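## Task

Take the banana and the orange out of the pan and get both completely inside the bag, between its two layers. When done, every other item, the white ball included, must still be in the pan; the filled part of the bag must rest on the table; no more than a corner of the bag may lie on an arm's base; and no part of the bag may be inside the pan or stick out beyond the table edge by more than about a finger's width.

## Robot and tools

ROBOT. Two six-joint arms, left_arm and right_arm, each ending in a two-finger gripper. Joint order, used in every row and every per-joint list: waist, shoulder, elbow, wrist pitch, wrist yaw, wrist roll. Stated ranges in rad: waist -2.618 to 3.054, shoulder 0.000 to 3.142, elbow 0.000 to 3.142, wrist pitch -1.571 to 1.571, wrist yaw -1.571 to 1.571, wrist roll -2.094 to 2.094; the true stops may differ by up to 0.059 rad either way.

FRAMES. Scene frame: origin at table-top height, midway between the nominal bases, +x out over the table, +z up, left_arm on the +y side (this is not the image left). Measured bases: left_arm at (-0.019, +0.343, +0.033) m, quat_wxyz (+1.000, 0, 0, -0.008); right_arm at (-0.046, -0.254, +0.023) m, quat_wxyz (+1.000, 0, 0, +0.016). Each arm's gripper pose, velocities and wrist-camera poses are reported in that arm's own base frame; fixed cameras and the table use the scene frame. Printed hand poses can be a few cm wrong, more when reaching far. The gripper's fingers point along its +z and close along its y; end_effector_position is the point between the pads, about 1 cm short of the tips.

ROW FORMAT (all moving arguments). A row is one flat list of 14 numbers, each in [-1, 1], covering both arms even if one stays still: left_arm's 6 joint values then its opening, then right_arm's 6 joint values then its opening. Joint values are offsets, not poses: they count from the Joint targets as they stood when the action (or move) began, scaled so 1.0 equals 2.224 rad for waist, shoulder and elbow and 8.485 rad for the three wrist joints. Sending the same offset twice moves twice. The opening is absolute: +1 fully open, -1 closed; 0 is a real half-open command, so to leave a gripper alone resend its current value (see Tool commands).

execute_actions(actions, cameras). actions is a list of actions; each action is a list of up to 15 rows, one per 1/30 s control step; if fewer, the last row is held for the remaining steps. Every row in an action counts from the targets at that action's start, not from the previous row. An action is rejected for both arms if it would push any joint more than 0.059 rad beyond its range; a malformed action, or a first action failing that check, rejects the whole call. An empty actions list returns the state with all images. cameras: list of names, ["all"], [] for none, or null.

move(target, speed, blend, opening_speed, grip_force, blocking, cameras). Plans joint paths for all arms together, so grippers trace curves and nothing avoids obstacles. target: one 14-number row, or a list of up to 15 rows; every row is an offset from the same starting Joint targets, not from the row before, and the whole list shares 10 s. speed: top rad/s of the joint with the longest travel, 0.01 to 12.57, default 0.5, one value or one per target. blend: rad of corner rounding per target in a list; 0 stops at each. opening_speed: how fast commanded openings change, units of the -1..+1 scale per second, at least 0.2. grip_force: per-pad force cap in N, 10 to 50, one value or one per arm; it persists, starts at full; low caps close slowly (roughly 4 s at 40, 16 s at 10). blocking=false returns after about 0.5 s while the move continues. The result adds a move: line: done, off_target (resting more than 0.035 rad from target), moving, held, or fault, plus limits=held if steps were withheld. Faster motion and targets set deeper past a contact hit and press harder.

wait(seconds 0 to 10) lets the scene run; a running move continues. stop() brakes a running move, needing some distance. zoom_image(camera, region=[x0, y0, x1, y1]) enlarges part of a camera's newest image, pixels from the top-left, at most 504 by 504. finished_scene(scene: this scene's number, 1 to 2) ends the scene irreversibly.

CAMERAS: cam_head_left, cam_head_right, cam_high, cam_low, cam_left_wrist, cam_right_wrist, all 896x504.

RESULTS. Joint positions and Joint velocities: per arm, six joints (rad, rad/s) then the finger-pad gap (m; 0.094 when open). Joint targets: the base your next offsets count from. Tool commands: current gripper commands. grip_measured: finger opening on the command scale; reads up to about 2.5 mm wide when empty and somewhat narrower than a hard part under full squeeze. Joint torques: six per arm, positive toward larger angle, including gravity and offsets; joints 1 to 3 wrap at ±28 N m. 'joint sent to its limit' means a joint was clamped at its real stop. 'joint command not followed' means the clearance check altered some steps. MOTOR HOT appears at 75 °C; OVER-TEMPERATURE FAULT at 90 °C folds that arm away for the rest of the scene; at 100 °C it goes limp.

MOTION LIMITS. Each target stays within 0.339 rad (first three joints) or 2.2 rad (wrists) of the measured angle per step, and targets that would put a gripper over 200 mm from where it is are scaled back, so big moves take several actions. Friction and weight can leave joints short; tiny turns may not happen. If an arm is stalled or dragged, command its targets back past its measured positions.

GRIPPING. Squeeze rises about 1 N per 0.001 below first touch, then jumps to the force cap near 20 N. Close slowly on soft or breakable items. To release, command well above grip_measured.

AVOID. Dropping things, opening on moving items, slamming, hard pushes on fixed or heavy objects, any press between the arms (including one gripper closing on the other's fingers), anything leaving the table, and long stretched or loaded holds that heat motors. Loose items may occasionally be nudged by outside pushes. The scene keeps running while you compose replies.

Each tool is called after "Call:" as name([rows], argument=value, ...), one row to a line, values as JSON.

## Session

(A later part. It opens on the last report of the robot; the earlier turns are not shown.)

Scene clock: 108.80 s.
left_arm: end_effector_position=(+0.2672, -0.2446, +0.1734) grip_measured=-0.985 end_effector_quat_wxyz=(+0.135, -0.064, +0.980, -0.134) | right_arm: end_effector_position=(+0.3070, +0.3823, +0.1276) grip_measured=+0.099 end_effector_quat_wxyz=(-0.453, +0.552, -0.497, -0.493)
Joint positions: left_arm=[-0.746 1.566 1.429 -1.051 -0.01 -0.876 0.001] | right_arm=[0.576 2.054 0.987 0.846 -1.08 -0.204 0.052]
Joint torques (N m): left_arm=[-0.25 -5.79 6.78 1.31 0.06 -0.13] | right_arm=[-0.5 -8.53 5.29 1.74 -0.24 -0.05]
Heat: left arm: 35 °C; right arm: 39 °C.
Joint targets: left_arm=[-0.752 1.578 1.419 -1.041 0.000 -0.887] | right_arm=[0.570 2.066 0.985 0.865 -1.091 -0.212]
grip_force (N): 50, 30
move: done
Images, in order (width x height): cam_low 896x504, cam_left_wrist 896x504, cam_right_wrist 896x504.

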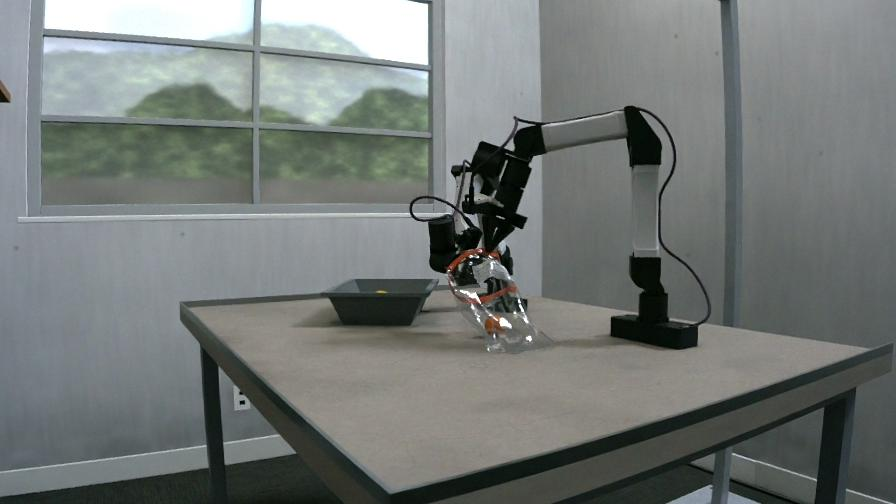

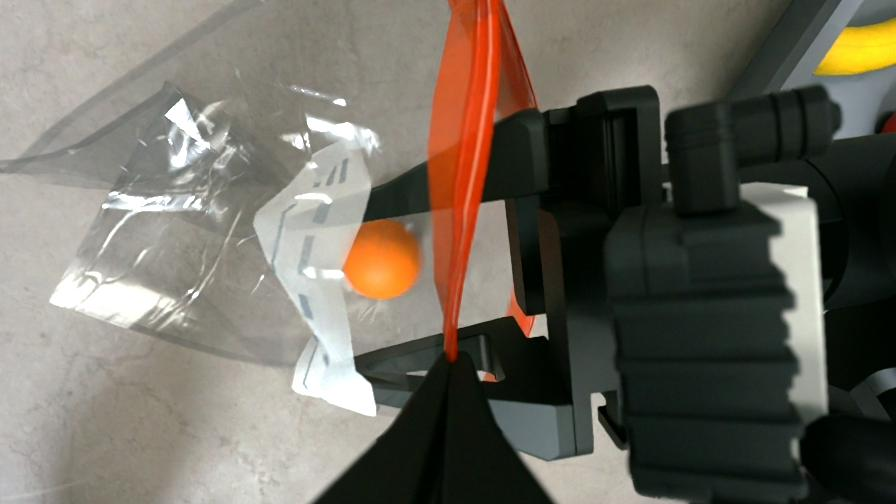

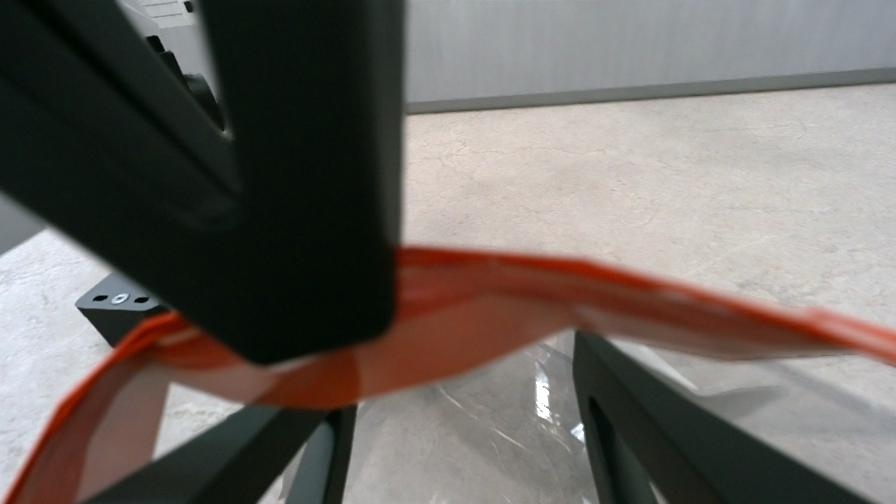

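Call:
move([
  [0,0,0,0,0,0,-1,-0.1079,-0.0836,-0.0657,-0.0292,-0.0263,-0.026,0.1],
  [0,0,0,0,0,0,-1,-0.1439,-0.2095,0.1641,-0.1373,0.0343,0.025,0.1],
  [0,0,0,0,0,0,-1,-0.2464,0.0265,0.4204,-0.2629,0.1286,0.1787,0.1],
], speed=[0.25,0.7,0.7], blend=[0.03,0.15,0], cameras=["cam_right_wrist","cam_left_wrist","cam_low","cam_head_left"])

Call:
zoom_image(camera="cam_low", region=[430, 100, 680, 380])

Scene clock: 116.77 s.
left_arm: end_effector_position=(+0.2675, -0.2449, +0.1736) grip_measured=-0.985 end_effector_quat_wxyz=(+0.135, -0.064, +0.979, -0.135) | right_arm: end_effector_position=(+0.4065, +0.0124, +0.0970) grip_measured=+0.099 end_effector_quat_wxyz=(-0.006, +0.593, +0.805, +0.002)
Joint positions: left_arm=[-0.746 1.566 1.429 -1.049 -0.01 -0.876 0.001] | right_arm=[0.026 2.113 1.894 -1.359 -0.011 1.296 0.052]
Joint torques (N m): left_arm=[-0.25 -5.75 6.75 1.35 0.06 -0.13] | right_arm=[-0.27 -9.48 8.51 0.18 0.16 0.15]
Heat: left arm: 34 °C; right arm: 40 °C.
Joint targets: left_arm=[-0.752 1.578 1.419 -1.041 0.000 -0.887] | right_arm=[0.022 2.125 1.920 -1.366 0.000 1.304]
grip_force (N): 50, 30
move: done
Images, in order (width x height): cam_head_left 896x504, cam_low 896x504, cam_left_wrist 896x504, cam_right_wrist 896x504.

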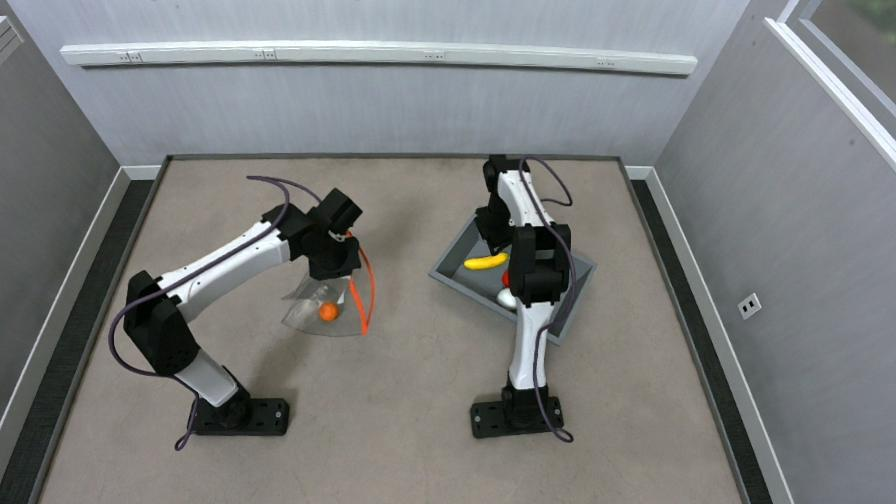

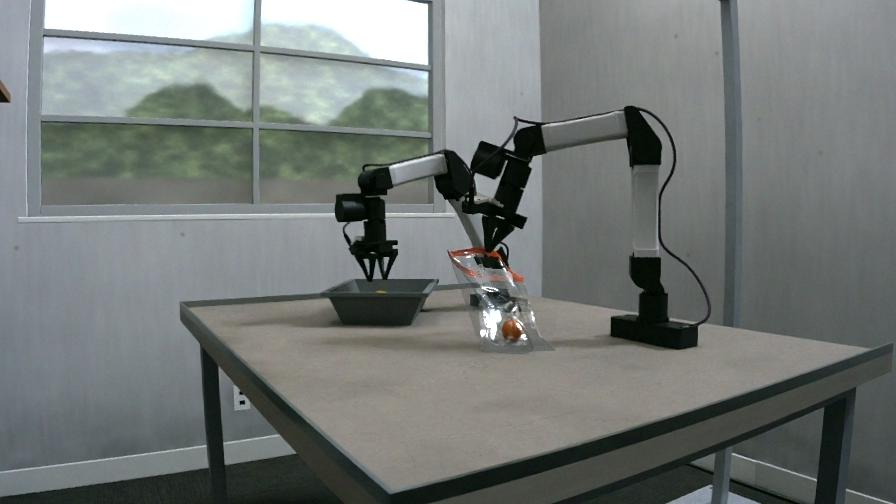

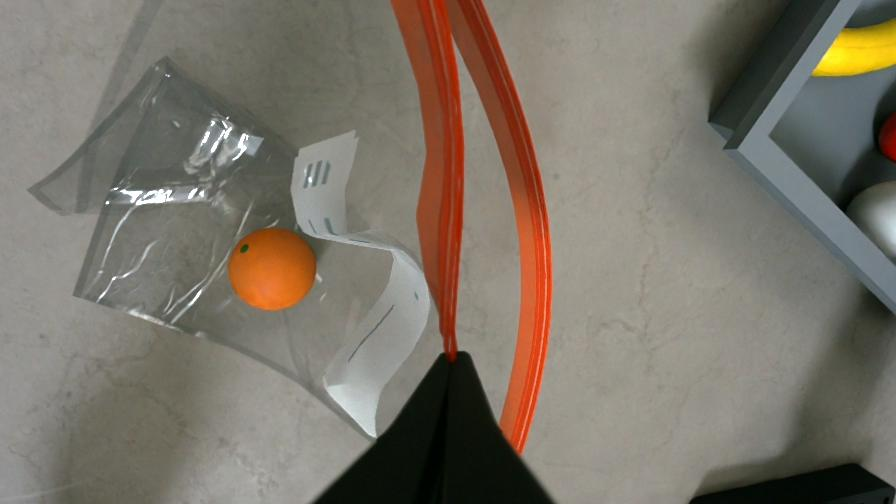

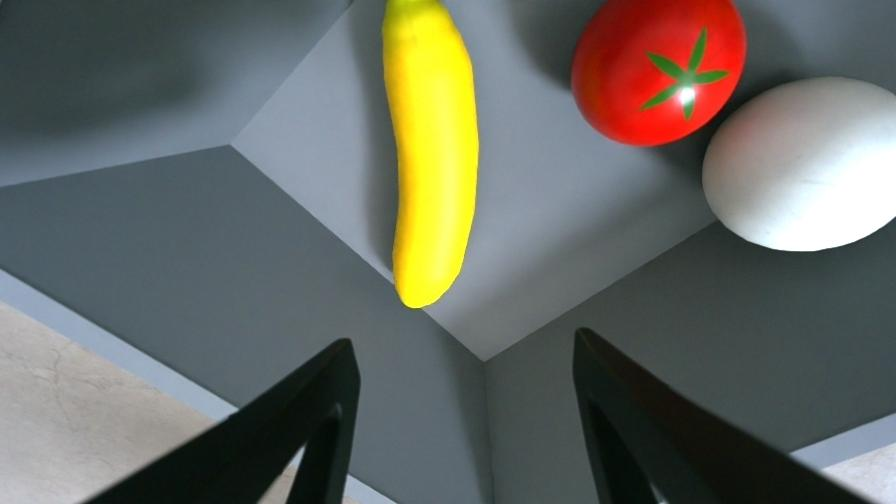

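Scaled by 1.800 from the camera's 896x504 image, which has a finer 1280x720 frame.

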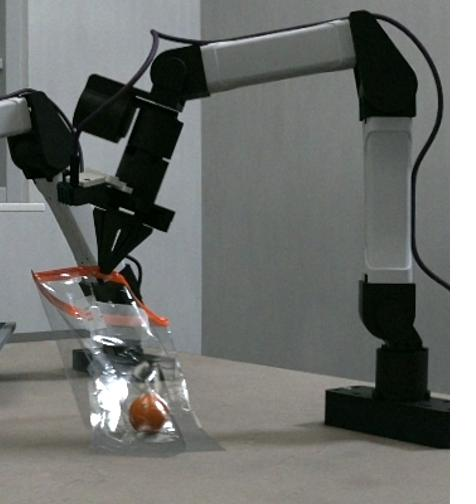

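Call:
move([
  [0,0,0,0,0,0,-1,-0.0111,0.0247,-0.043,0.0178,0,-0.0028,0.1],
  [0,0,0,0,0,0,-1,-0.0111,0.0436,-0.1035,0.0386,0,-0.0028,0.1],
], speed=0.25, cameras=["cam_right_wrist"])

Scene clock: 120.10 s.
left_arm: end_effector_position=(+0.2675, -0.2449, +0.1736) grip_measured=-0.985 end_effector_quat_wxyz=(+0.135, -0.064, +0.979, -0.135) | right_arm: end_effector_position=(+0.4208, +0.0031, +0.0079) grip_measured=+0.099 end_effector_quat_wxyz=(-0.002, +0.599, +0.801, +0.005)
Joint positions: left_arm=[-0.746 1.566 1.429 -1.049 -0.01 -0.876 0.001] | right_arm=[0.003 2.21 1.691 -1.049 -0.01 1.288 0.052]
Joint torques (N m): left_arm=[-0.23 -5.76 6.76 1.34 0.06 -0.13] | right_arm=[-0.54 -10.07 5.65 0.32 0.12 -0.03]
Heat: left arm: 34 °C; right arm: 40 °C.
Joint targets: left_arm=[-0.752 1.578 1.419 -1.041 0.000 -0.887] | right_arm=[-0.003 2.222 1.689 -1.038 0.001 1.280]
grip_force (N): 50, 30
move: done
Images, in order (width x height): cam_right_wrist 896x504.

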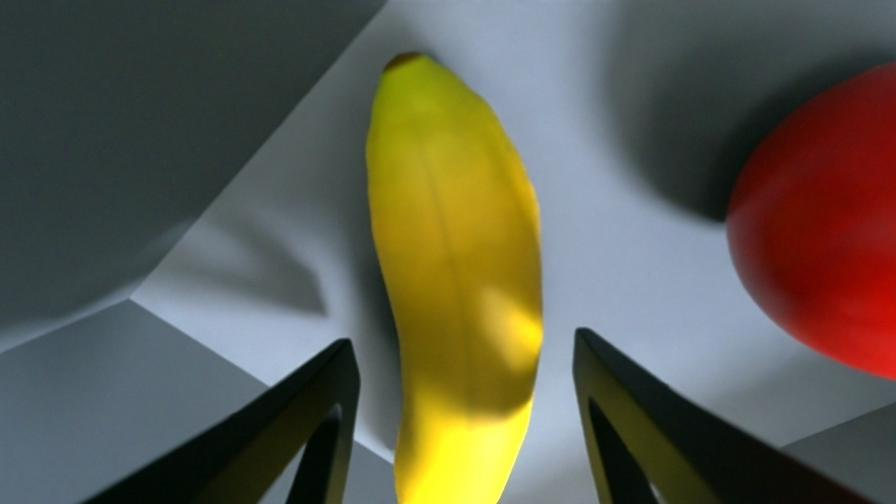

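Call:
move([
  [0,0,0,0,0,0,-1,0,0.0026,-0.0085,0.0029,0,0,0.1],
  [0,0,0,0,0,0,-1,0,0.0026,-0.0085,0.0029,0,0,-0.48],
], speed=0.15, opening_speed=0.4, cameras=["cam_right_wrist"])

Scene clock: 123.13 s.
left_arm: end_effector_position=(+0.2675, -0.2449, +0.1736) grip_measured=-0.985 end_effector_quat_wxyz=(+0.135, -0.064, +0.979, -0.135) | right_arm: end_effector_position=(+0.4215, +0.0031, +0.0037) grip_measured=-0.417 end_effector_quat_wxyz=(+0.001, +0.599, +0.801, +0.007)
Joint positions: left_arm=[-0.746 1.566 1.429 -1.049 -0.01 -0.876 0.001] | right_arm=[0.003 2.21 1.674 -1.024 -0.01 1.288 0.027]
Joint torques (N m): left_arm=[-0.23 -5.79 6.75 1.34 0.06 -0.13] | right_arm=[-0.51 -9.55 5.49 0.35 0.12 -0.03]
Heat: left arm: 34 °C; right arm: 40 °C.
Joint targets: left_arm=[-0.752 1.578 1.419 -1.041 0.000 -0.887] | right_arm=[-0.003 2.227 1.670 -1.014 0.001 1.280]
grip_force (N): 50, 30
move: done
Images, in order (width x height): cam_right_wrist 896x504.

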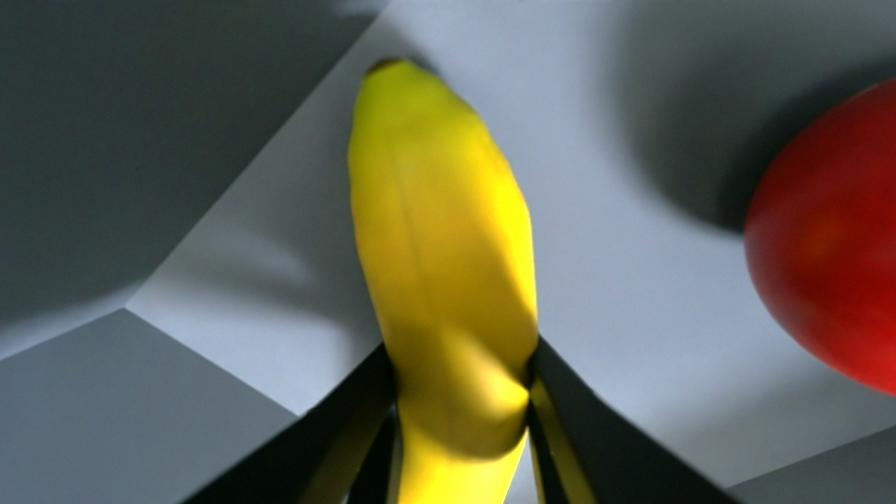

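Call:
move([
  [0,0,0,0,0,0,-1,0,-0.0436,0.1259,-0.0443,0,0,-0.48],
  [0.0616,-0.0472,0.0459,-0.0244,0,0.0161,-1,0.1138,-0.2819,-0.1439,0.0841,-0.0944,-0.0094,-0.48],
  [0.0616,-0.0472,0.0459,-0.0244,0,0.0161,-1,0.1902,-0.2118,-0.3013,0.1767,-0.1463,-0.0212,-0.48],
], speed=[0.35,0.6,0.5], blend=[0.05,0.15,0], cameras=["cam_right_wrist","cam_left_wrist","cam_low","cam_head_left"])

Call:
zoom_image(camera="cam_low", region=[430, 100, 680, 380])

Scene clock: 129.37 s.
left_arm: end_effector_position=(+0.2669, -0.1893, +0.2035) grip_measured=-0.985 end_effector_quat_wxyz=(+0.133, -0.069, +0.983, -0.103) | right_arm: end_effector_position=(+0.3125, +0.3173, +0.2143) grip_measured=-0.424 end_effector_quat_wxyz=(+0.036, -0.104, +0.732, +0.672)
Joint positions: left_arm=[-0.622 1.495 1.498 -1.236 -0.01 -0.762 0.001] | right_arm=[0.416 1.747 1.001 0.464 -1.229 1.11 0.027]
Joint torques (N m): left_arm=[0.76 -7.62 9.74 1.02 0.07 0.08] | right_arm=[0.49 -7.28 6.52 1.73 -0.3 -0.11]
Heat: left arm: 34 °C; right arm: 41 °C.
Joint targets: left_arm=[-0.616 1.473 1.521 -1.248 0.000 -0.750] | right_arm=[0.421 1.756 1.000 0.485 -1.241 1.100]
grip_force (N): 50, 30
move: done
Images, in order (width x height): cam_head_left 896x504, cam_low 896x504, cam_left_wrist 896x504, cam_right_wrist 896x504.

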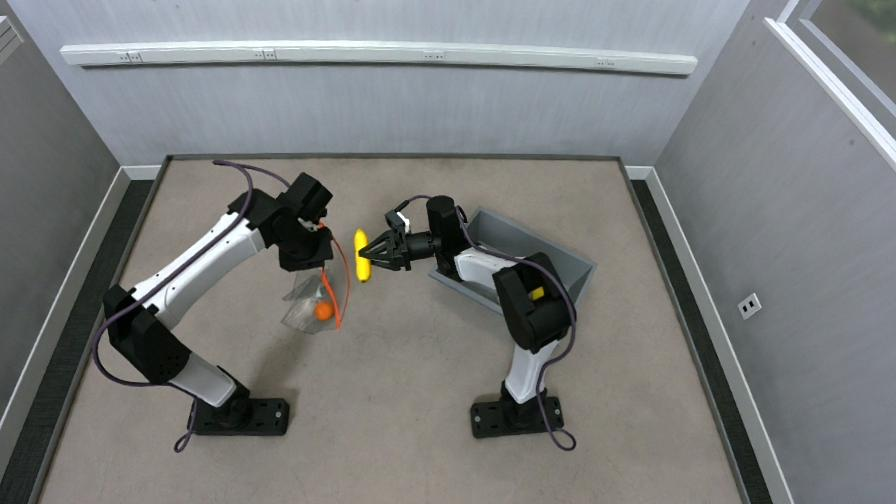

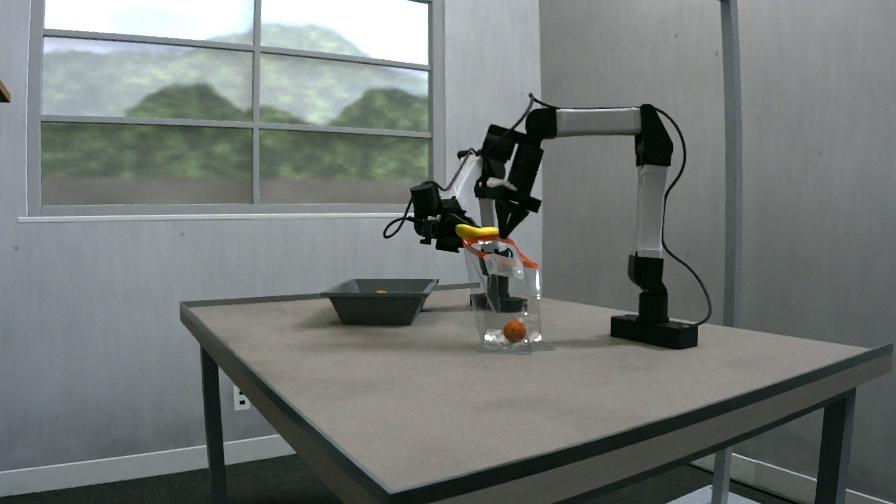

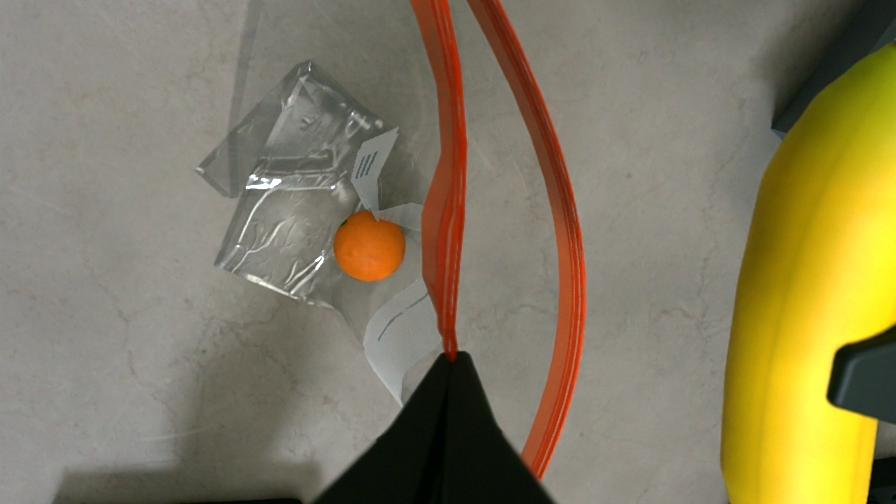

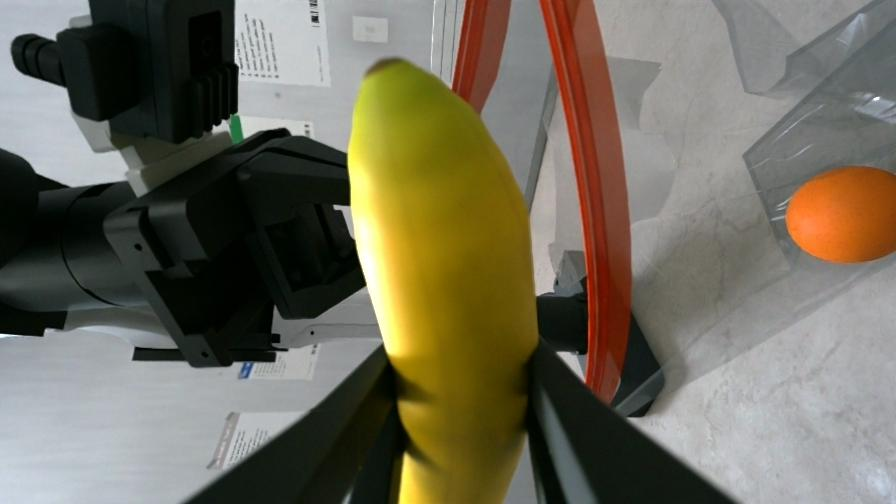

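Scaled by 1.800 from the camera's 896x504 image, which has a finer 1280x720 frame.

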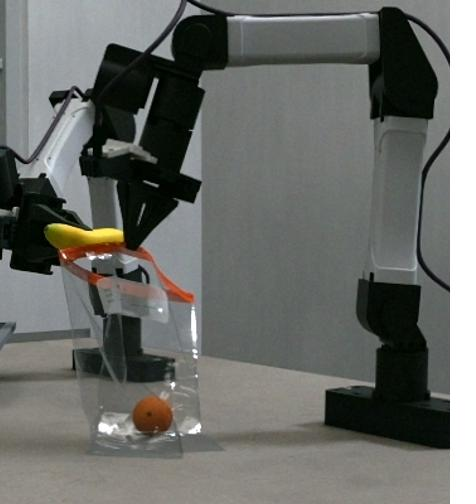

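Call:
move(target=[0,0,0,0,0,0,-1,0,0.0243,-0.0157,0.0041,0,0,-0.48], speed=0.25, cameras=["cam_right_wrist","cam_left_wrist","cam_low"])

Call:
zoom_image(camera="cam_low", region=[430, 100, 680, 380])

Scene clock: 131.23 s.
left_arm: end_effector_position=(+0.2669, -0.1893, +0.2035) grip_measured=-0.985 end_effector_quat_wxyz=(+0.133, -0.069, +0.983, -0.103) | right_arm: end_effector_position=(+0.3125, +0.3173, +0.1855) grip_measured=-0.424 end_effector_quat_wxyz=(+0.017, -0.088, +0.740, +0.667)
Joint positions: left_arm=[-0.622 1.495 1.498 -1.236 -0.01 -0.762 0.001] | right_arm=[0.416 1.801 0.967 0.498 -1.23 1.109 0.027]
Joint torques (N m): left_arm=[0.77 -7.58 9.7 1.03 0.06 0.08] | right_arm=[0.49 -7.49 6.26 1.79 -0.3 -0.11]
Heat: left arm: 35 °C; right arm: 41 °C.
Joint targets: left_arm=[-0.616 1.473 1.521 -1.248 0.000 -0.750] | right_arm=[0.421 1.810 0.966 0.520 -1.241 1.100]
grip_force (N): 50, 30
move: done
Images, in order (width x height): cam_low 896x504, cam_left_wrist 896x504, cam_right_wrist 896x504.

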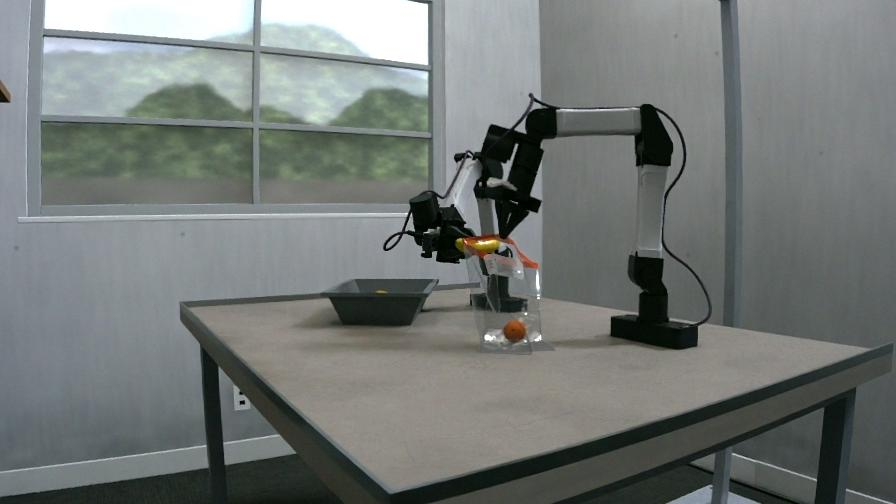

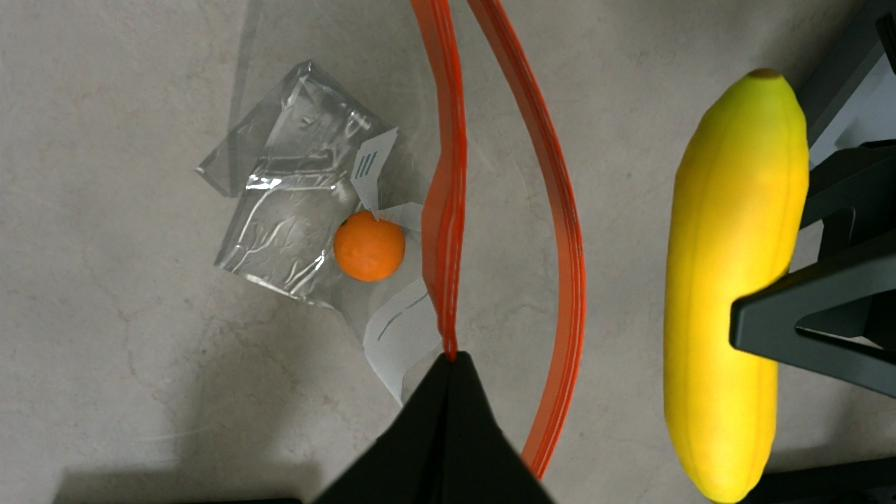

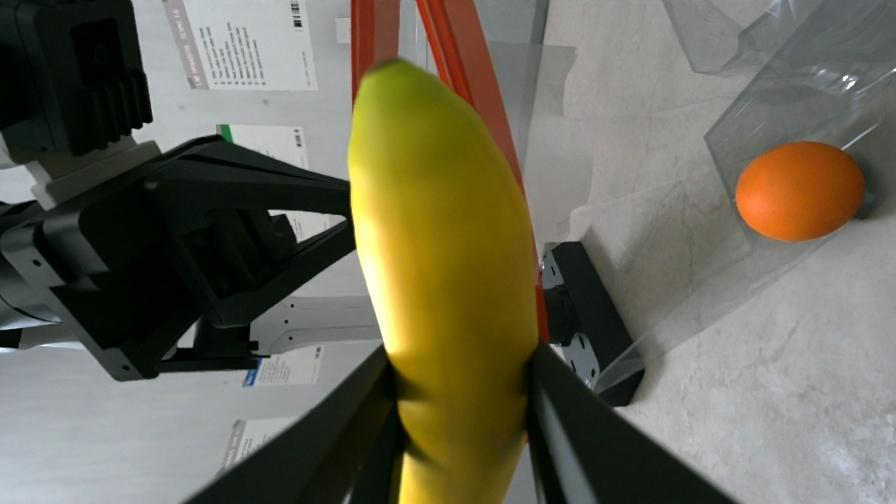

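Scaled by 1.800 from the camera's 896x504 image, which has a finer 1280x720 frame.

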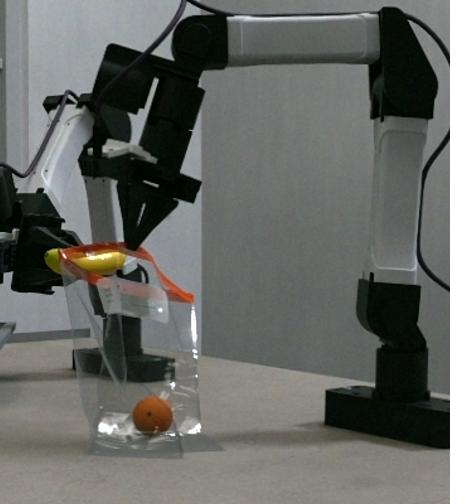

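Call:
move(target=[0,0,0,0,0,0,-1,0.0769,0.0742,0.0786,0.0142,0.0190,0.0139,-0.48], speed=0.2, cameras=["cam_right_wrist","cam_left_wrist","cam_low"])

Call:
zoom_image(camera="cam_low", region=[430, 100, 680, 380])

Scene clock: 133.17 s.
left_arm: end_effector_position=(+0.2665, -0.1890, +0.2034) grip_measured=-0.985 end_effector_quat_wxyz=(+0.132, -0.069, +0.983, -0.103) | right_arm: end_effector_position=(+0.3122, +0.3936, +0.1769) grip_measured=-0.424 end_effector_quat_wxyz=(+0.012, -0.100, +0.737, +0.668)
Joint positions: left_arm=[-0.622 1.495 1.498 -1.238 -0.01 -0.761 0.001] | right_arm=[0.588 1.963 1.112 0.618 -1.088 1.212 0.027]
Joint torques (N m): left_arm=[0.76 -7.58 9.72 1.04 0.06 0.07] | right_arm=[0.34 -8.64 9.09 1.89 -0.02 0.04]
Heat: left arm: 35 °C; right arm: 41 °C.
Joint targets: left_arm=[-0.616 1.473 1.521 -1.248 0.000 -0.750] | right_arm=[0.592 1.975 1.140 0.641 -1.080 1.218]
grip_force (N): 50, 30
move: done
Images, in order (width x height): cam_low 896x504, cam_left_wrist 896x504, cam_right_wrist 896x504.

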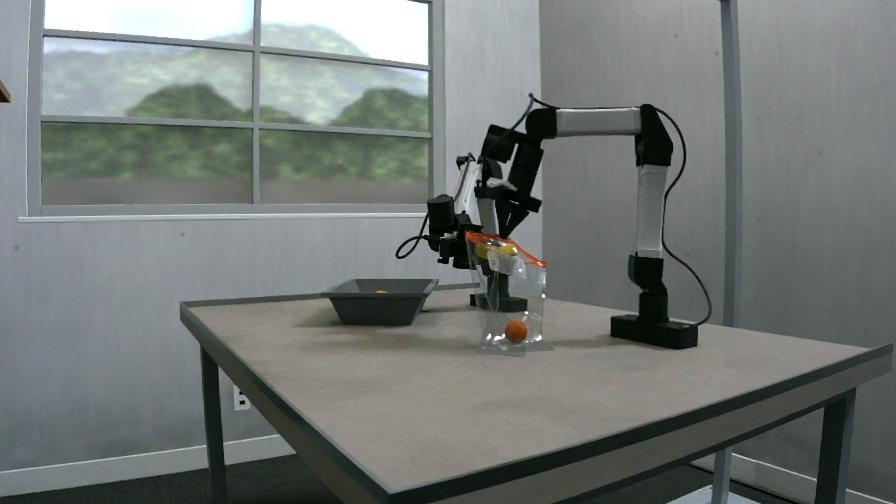

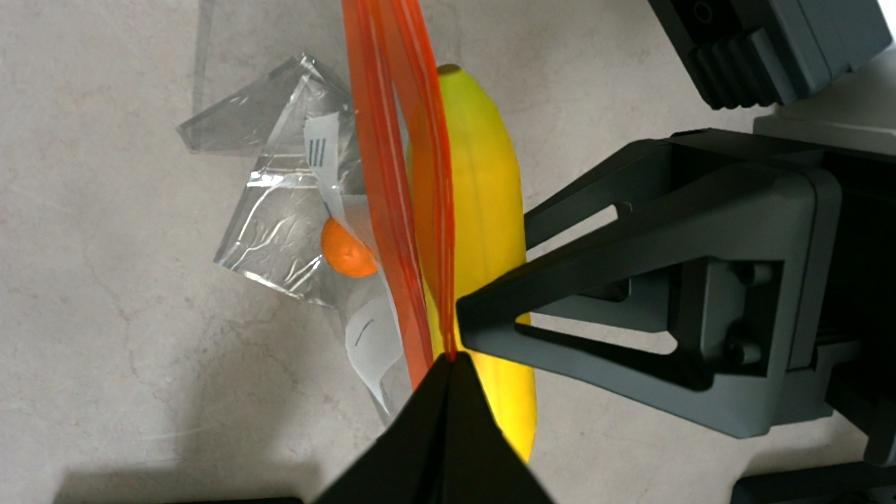

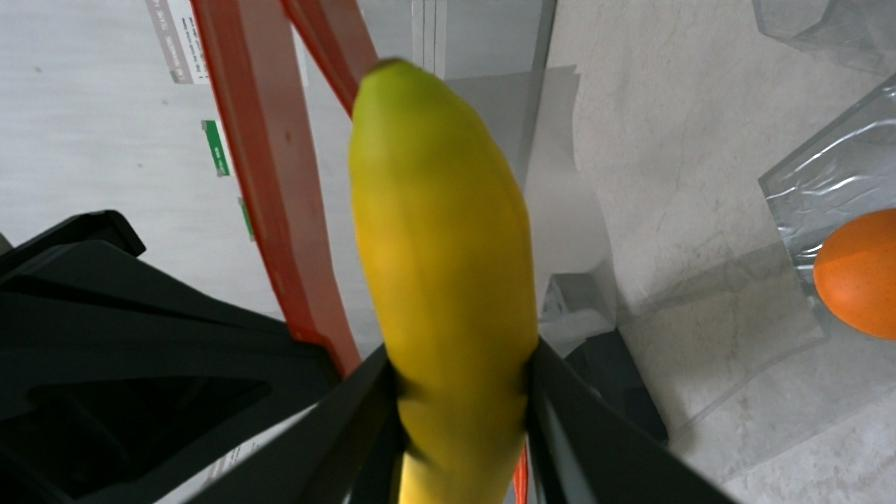

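Scaled by 1.800 from the camera's 896x504 image, which has a finer 1280x720 frame.

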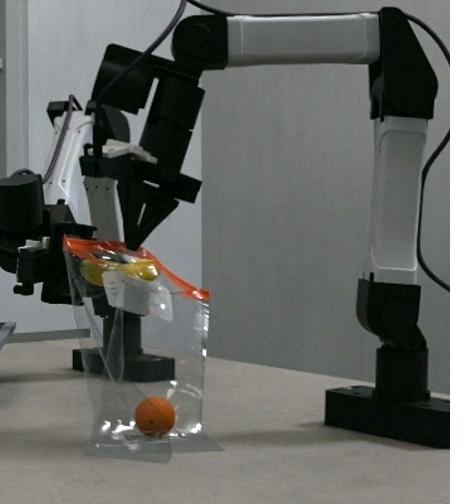

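Call:
move([
  [0,0,0,0,0,0,-1,-0.0769,-0.0742,-0.0782,-0.0143,-0.019,-0.0139,-0.48],
  [0,0,0,0,0,0,-1,-0.1088,-0.1461,0.1169,-0.1227,0.0448,0.0332,-0.48],
  [0,0,0,0,0,0,-1,0.0337,0.1007,0.4141,-0.2444,0.1273,0.0922,-0.48],
], speed=[0.25,0.6,0.6], blend=[0.03,0.15,0], cameras=["cam_right_wrist","cam_left_wrist","cam_low"])

Scene clock: 140.10 s.
left_arm: end_effector_position=(+0.2665, -0.1890, +0.2034) grip_measured=-0.985 end_effector_quat_wxyz=(+0.132, -0.069, +0.983, -0.103) | right_arm: end_effector_position=(+0.3316, +0.2620, +0.1029) grip_measured=-0.424 end_effector_quat_wxyz=(-0.006, +0.616, +0.787, -0.002)
Joint positions: left_arm=[-0.622 1.495 1.498 -1.238 -0.01 -0.761 0.001] | right_arm=[0.664 2.188 2.035 -1.424 -0.011 1.992 0.027]
Joint torques (N m): left_arm=[0.76 -7.57 9.72 1.03 0.07 0.07] | right_arm=[0.2 -10 8.44 0.09 0.1 0.13]
Heat: left arm: 36 °C; right arm: 41 °C.
Joint targets: left_arm=[-0.616 1.473 1.521 -1.248 0.000 -0.750] | right_arm=[0.667 2.199 2.061 -1.433 0.000 2.001]
grip_force (N): 50, 30
move: done
Images, in order (width x height): cam_low 896x504, cam_left_wrist 896x504, cam_right_wrist 896x504.

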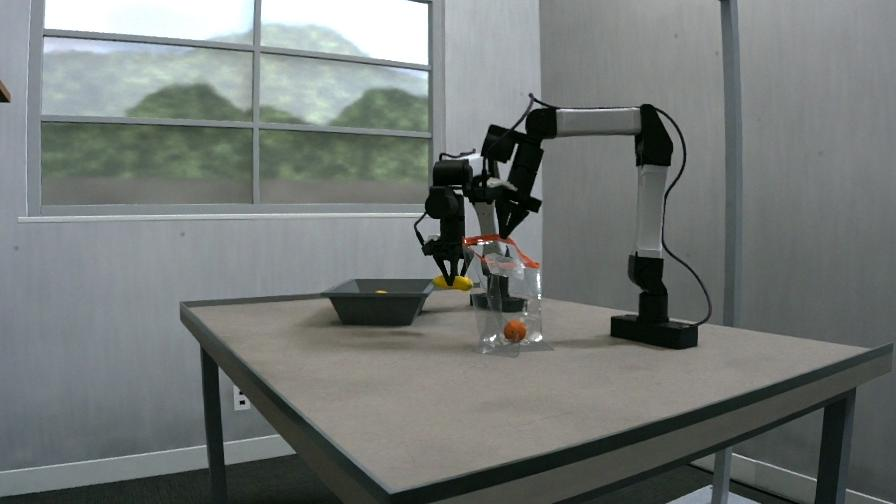

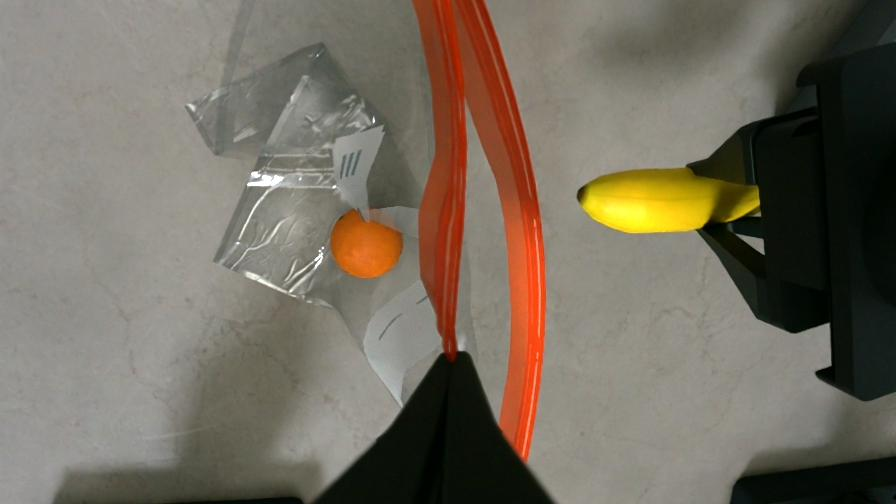

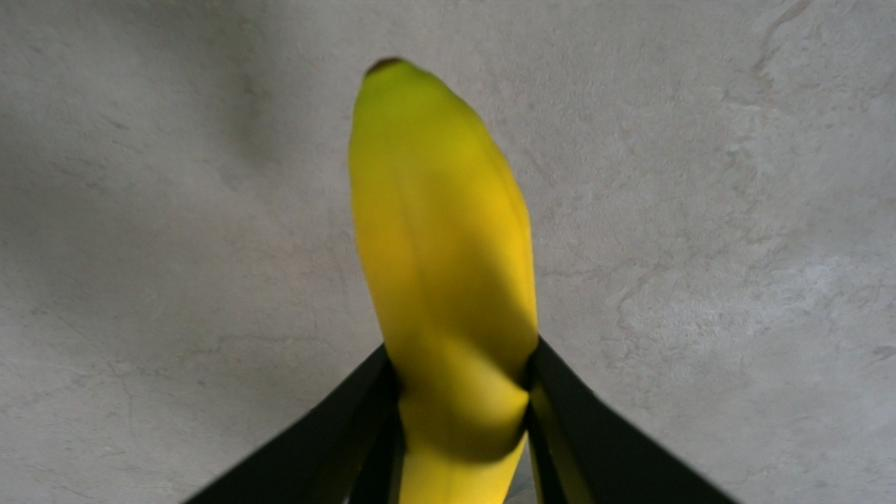

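Call:
move([
  [0,0,0,0,0,0,-1,0,0.0171,-0.1520,0.0443,0,0,-0.48],
  [0,0,0,0,0,0,-1,0,0.0171,-0.1520,0.0443,0,0,0.1],
  [0,0,0,0,0,0,-1,0,0.0009,-0.0967,0.0256,0,0,0.1],
], speed=[0.35,0.5,0.4], opening_speed=0.6, cameras=["cam_head_left","cam_right_wrist"])

Scene clock: 146.33 s.
left_arm: end_effector_position=(+0.2665, -0.1890, +0.2034) grip_measured=-0.985 end_effector_quat_wxyz=(+0.132, -0.069, +0.983, -0.103) | right_arm: end_effector_position=(+0.3298, +0.2607, +0.0344) grip_measured=+0.099 end_effector_quat_wxyz=(-0.009, +0.616, +0.787, -0.017)
Joint positions: left_arm=[-0.622 1.495 1.498 -1.238 -0.01 -0.761 0.001] | right_arm=[0.665 2.226 1.824 -1.207 -0.01 1.993 0.052]
Joint torques (N m): left_arm=[0.77 -7.57 9.74 1.04 0.06 0.07] | right_arm=[0.21 -13.35 8.01 0 0.11 0.13]
Heat: left arm: 36 °C; right arm: 42 °C.
Joint targets: left_arm=[-0.616 1.473 1.521 -1.248 0.000 -0.750] | right_arm=[0.666 2.201 1.846 -1.216 0.000 2.000]
grip_force (N): 50, 30
move: done
Images, in order (width x height): cam_head_left 896x504, cam_right_wrist 896x504.

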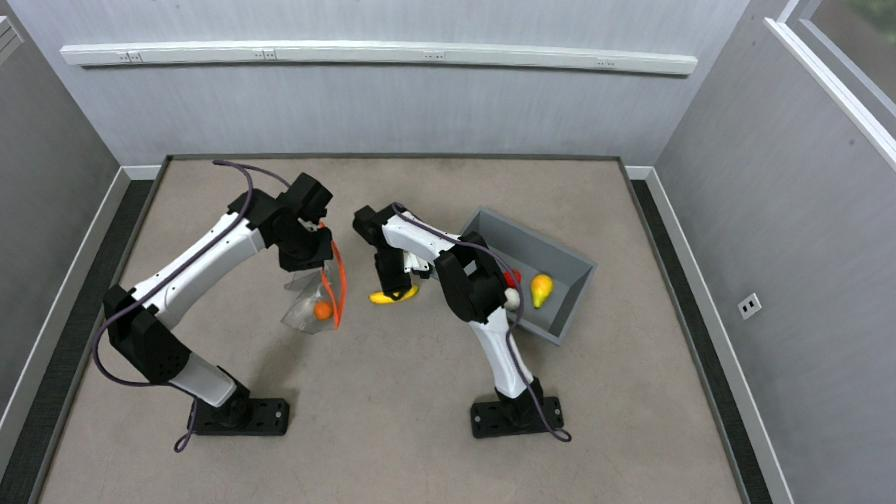

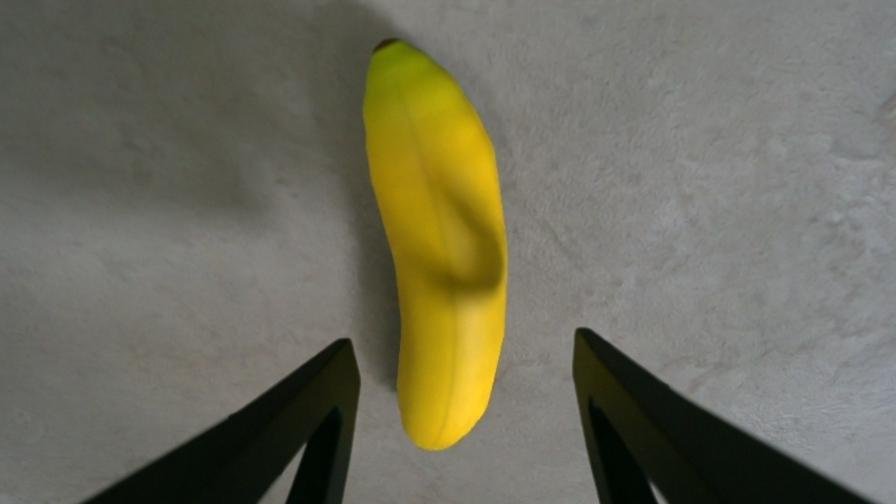

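Call:
move([
  [0,0,0,0,0,0,-1,-0.0375,-0.0085,-0.0136,0.0013,0,-0.02,0.1],
  [0,0,0,0,0,0,-1,-0.0375,0.0089,-0.0677,0.0201,0,-0.02,0.1],
  [0,0,0,0,0,0,-1,-0.0375,0.0089,-0.0677,0.0201,0,-0.02,-0.48],
], speed=0.4, opening_speed=0.5, cameras=["cam_head_left","cam_right_wrist"])

Scene clock: 151.13 s.
left_arm: end_effector_position=(+0.2665, -0.1890, +0.2034) grip_measured=-0.985 end_effector_quat_wxyz=(+0.132, -0.069, +0.983, -0.103) | right_arm: end_effector_position=(+0.3502, +0.2257, +0.0076) grip_measured=-0.473 end_effector_quat_wxyz=(+0.011, +0.586, +0.810, -0.020)
Joint positions: left_arm=[-0.622 1.495 1.498 -1.238 -0.01 -0.761 0.001] | right_arm=[0.587 2.226 1.715 -1.089 0.035 1.839 0.025]
Joint torques (N m): left_arm=[0.73 -7.6 9.7 1.04 0.06 0.07] | right_arm=[-0.32 -11.51 3.99 0.58 -0.29 -0.03]
Heat: left arm: 37 °C; right arm: 44 °C.
Joint targets: left_arm=[-0.616 1.473 1.521 -1.248 0.000 -0.750] | right_arm=[0.583 2.221 1.696 -1.045 0.000 1.831]
grip_force (N): 50, 30
move: off_target (right_arm); target 3's new numbers were sent with right_arm's wrist pitch 0.044 rad from that target; right_arm: the wrist pitch is farthest, 0.043 rad from its target
Images, in order (width x height): cam_head_left 896x504, cam_right_wrist 896x504.

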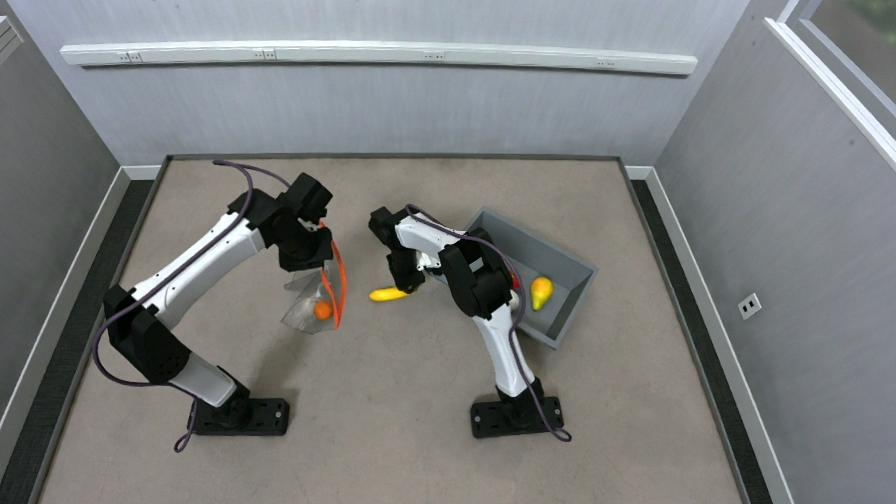

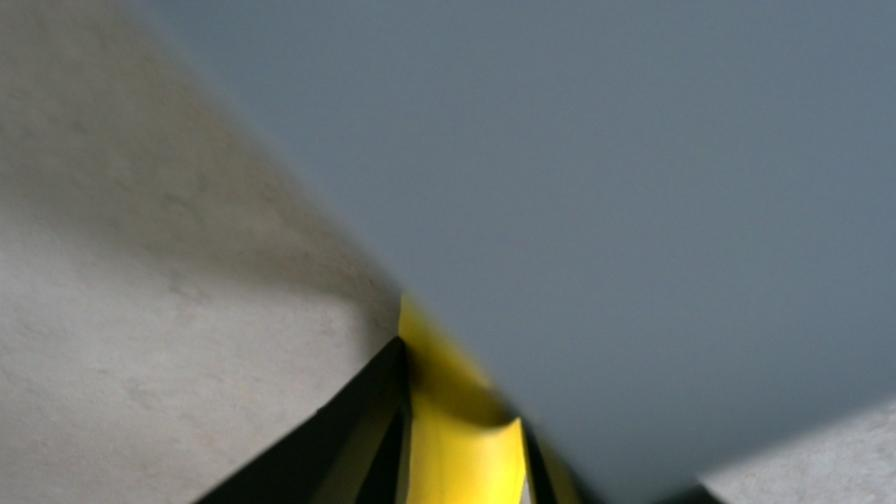

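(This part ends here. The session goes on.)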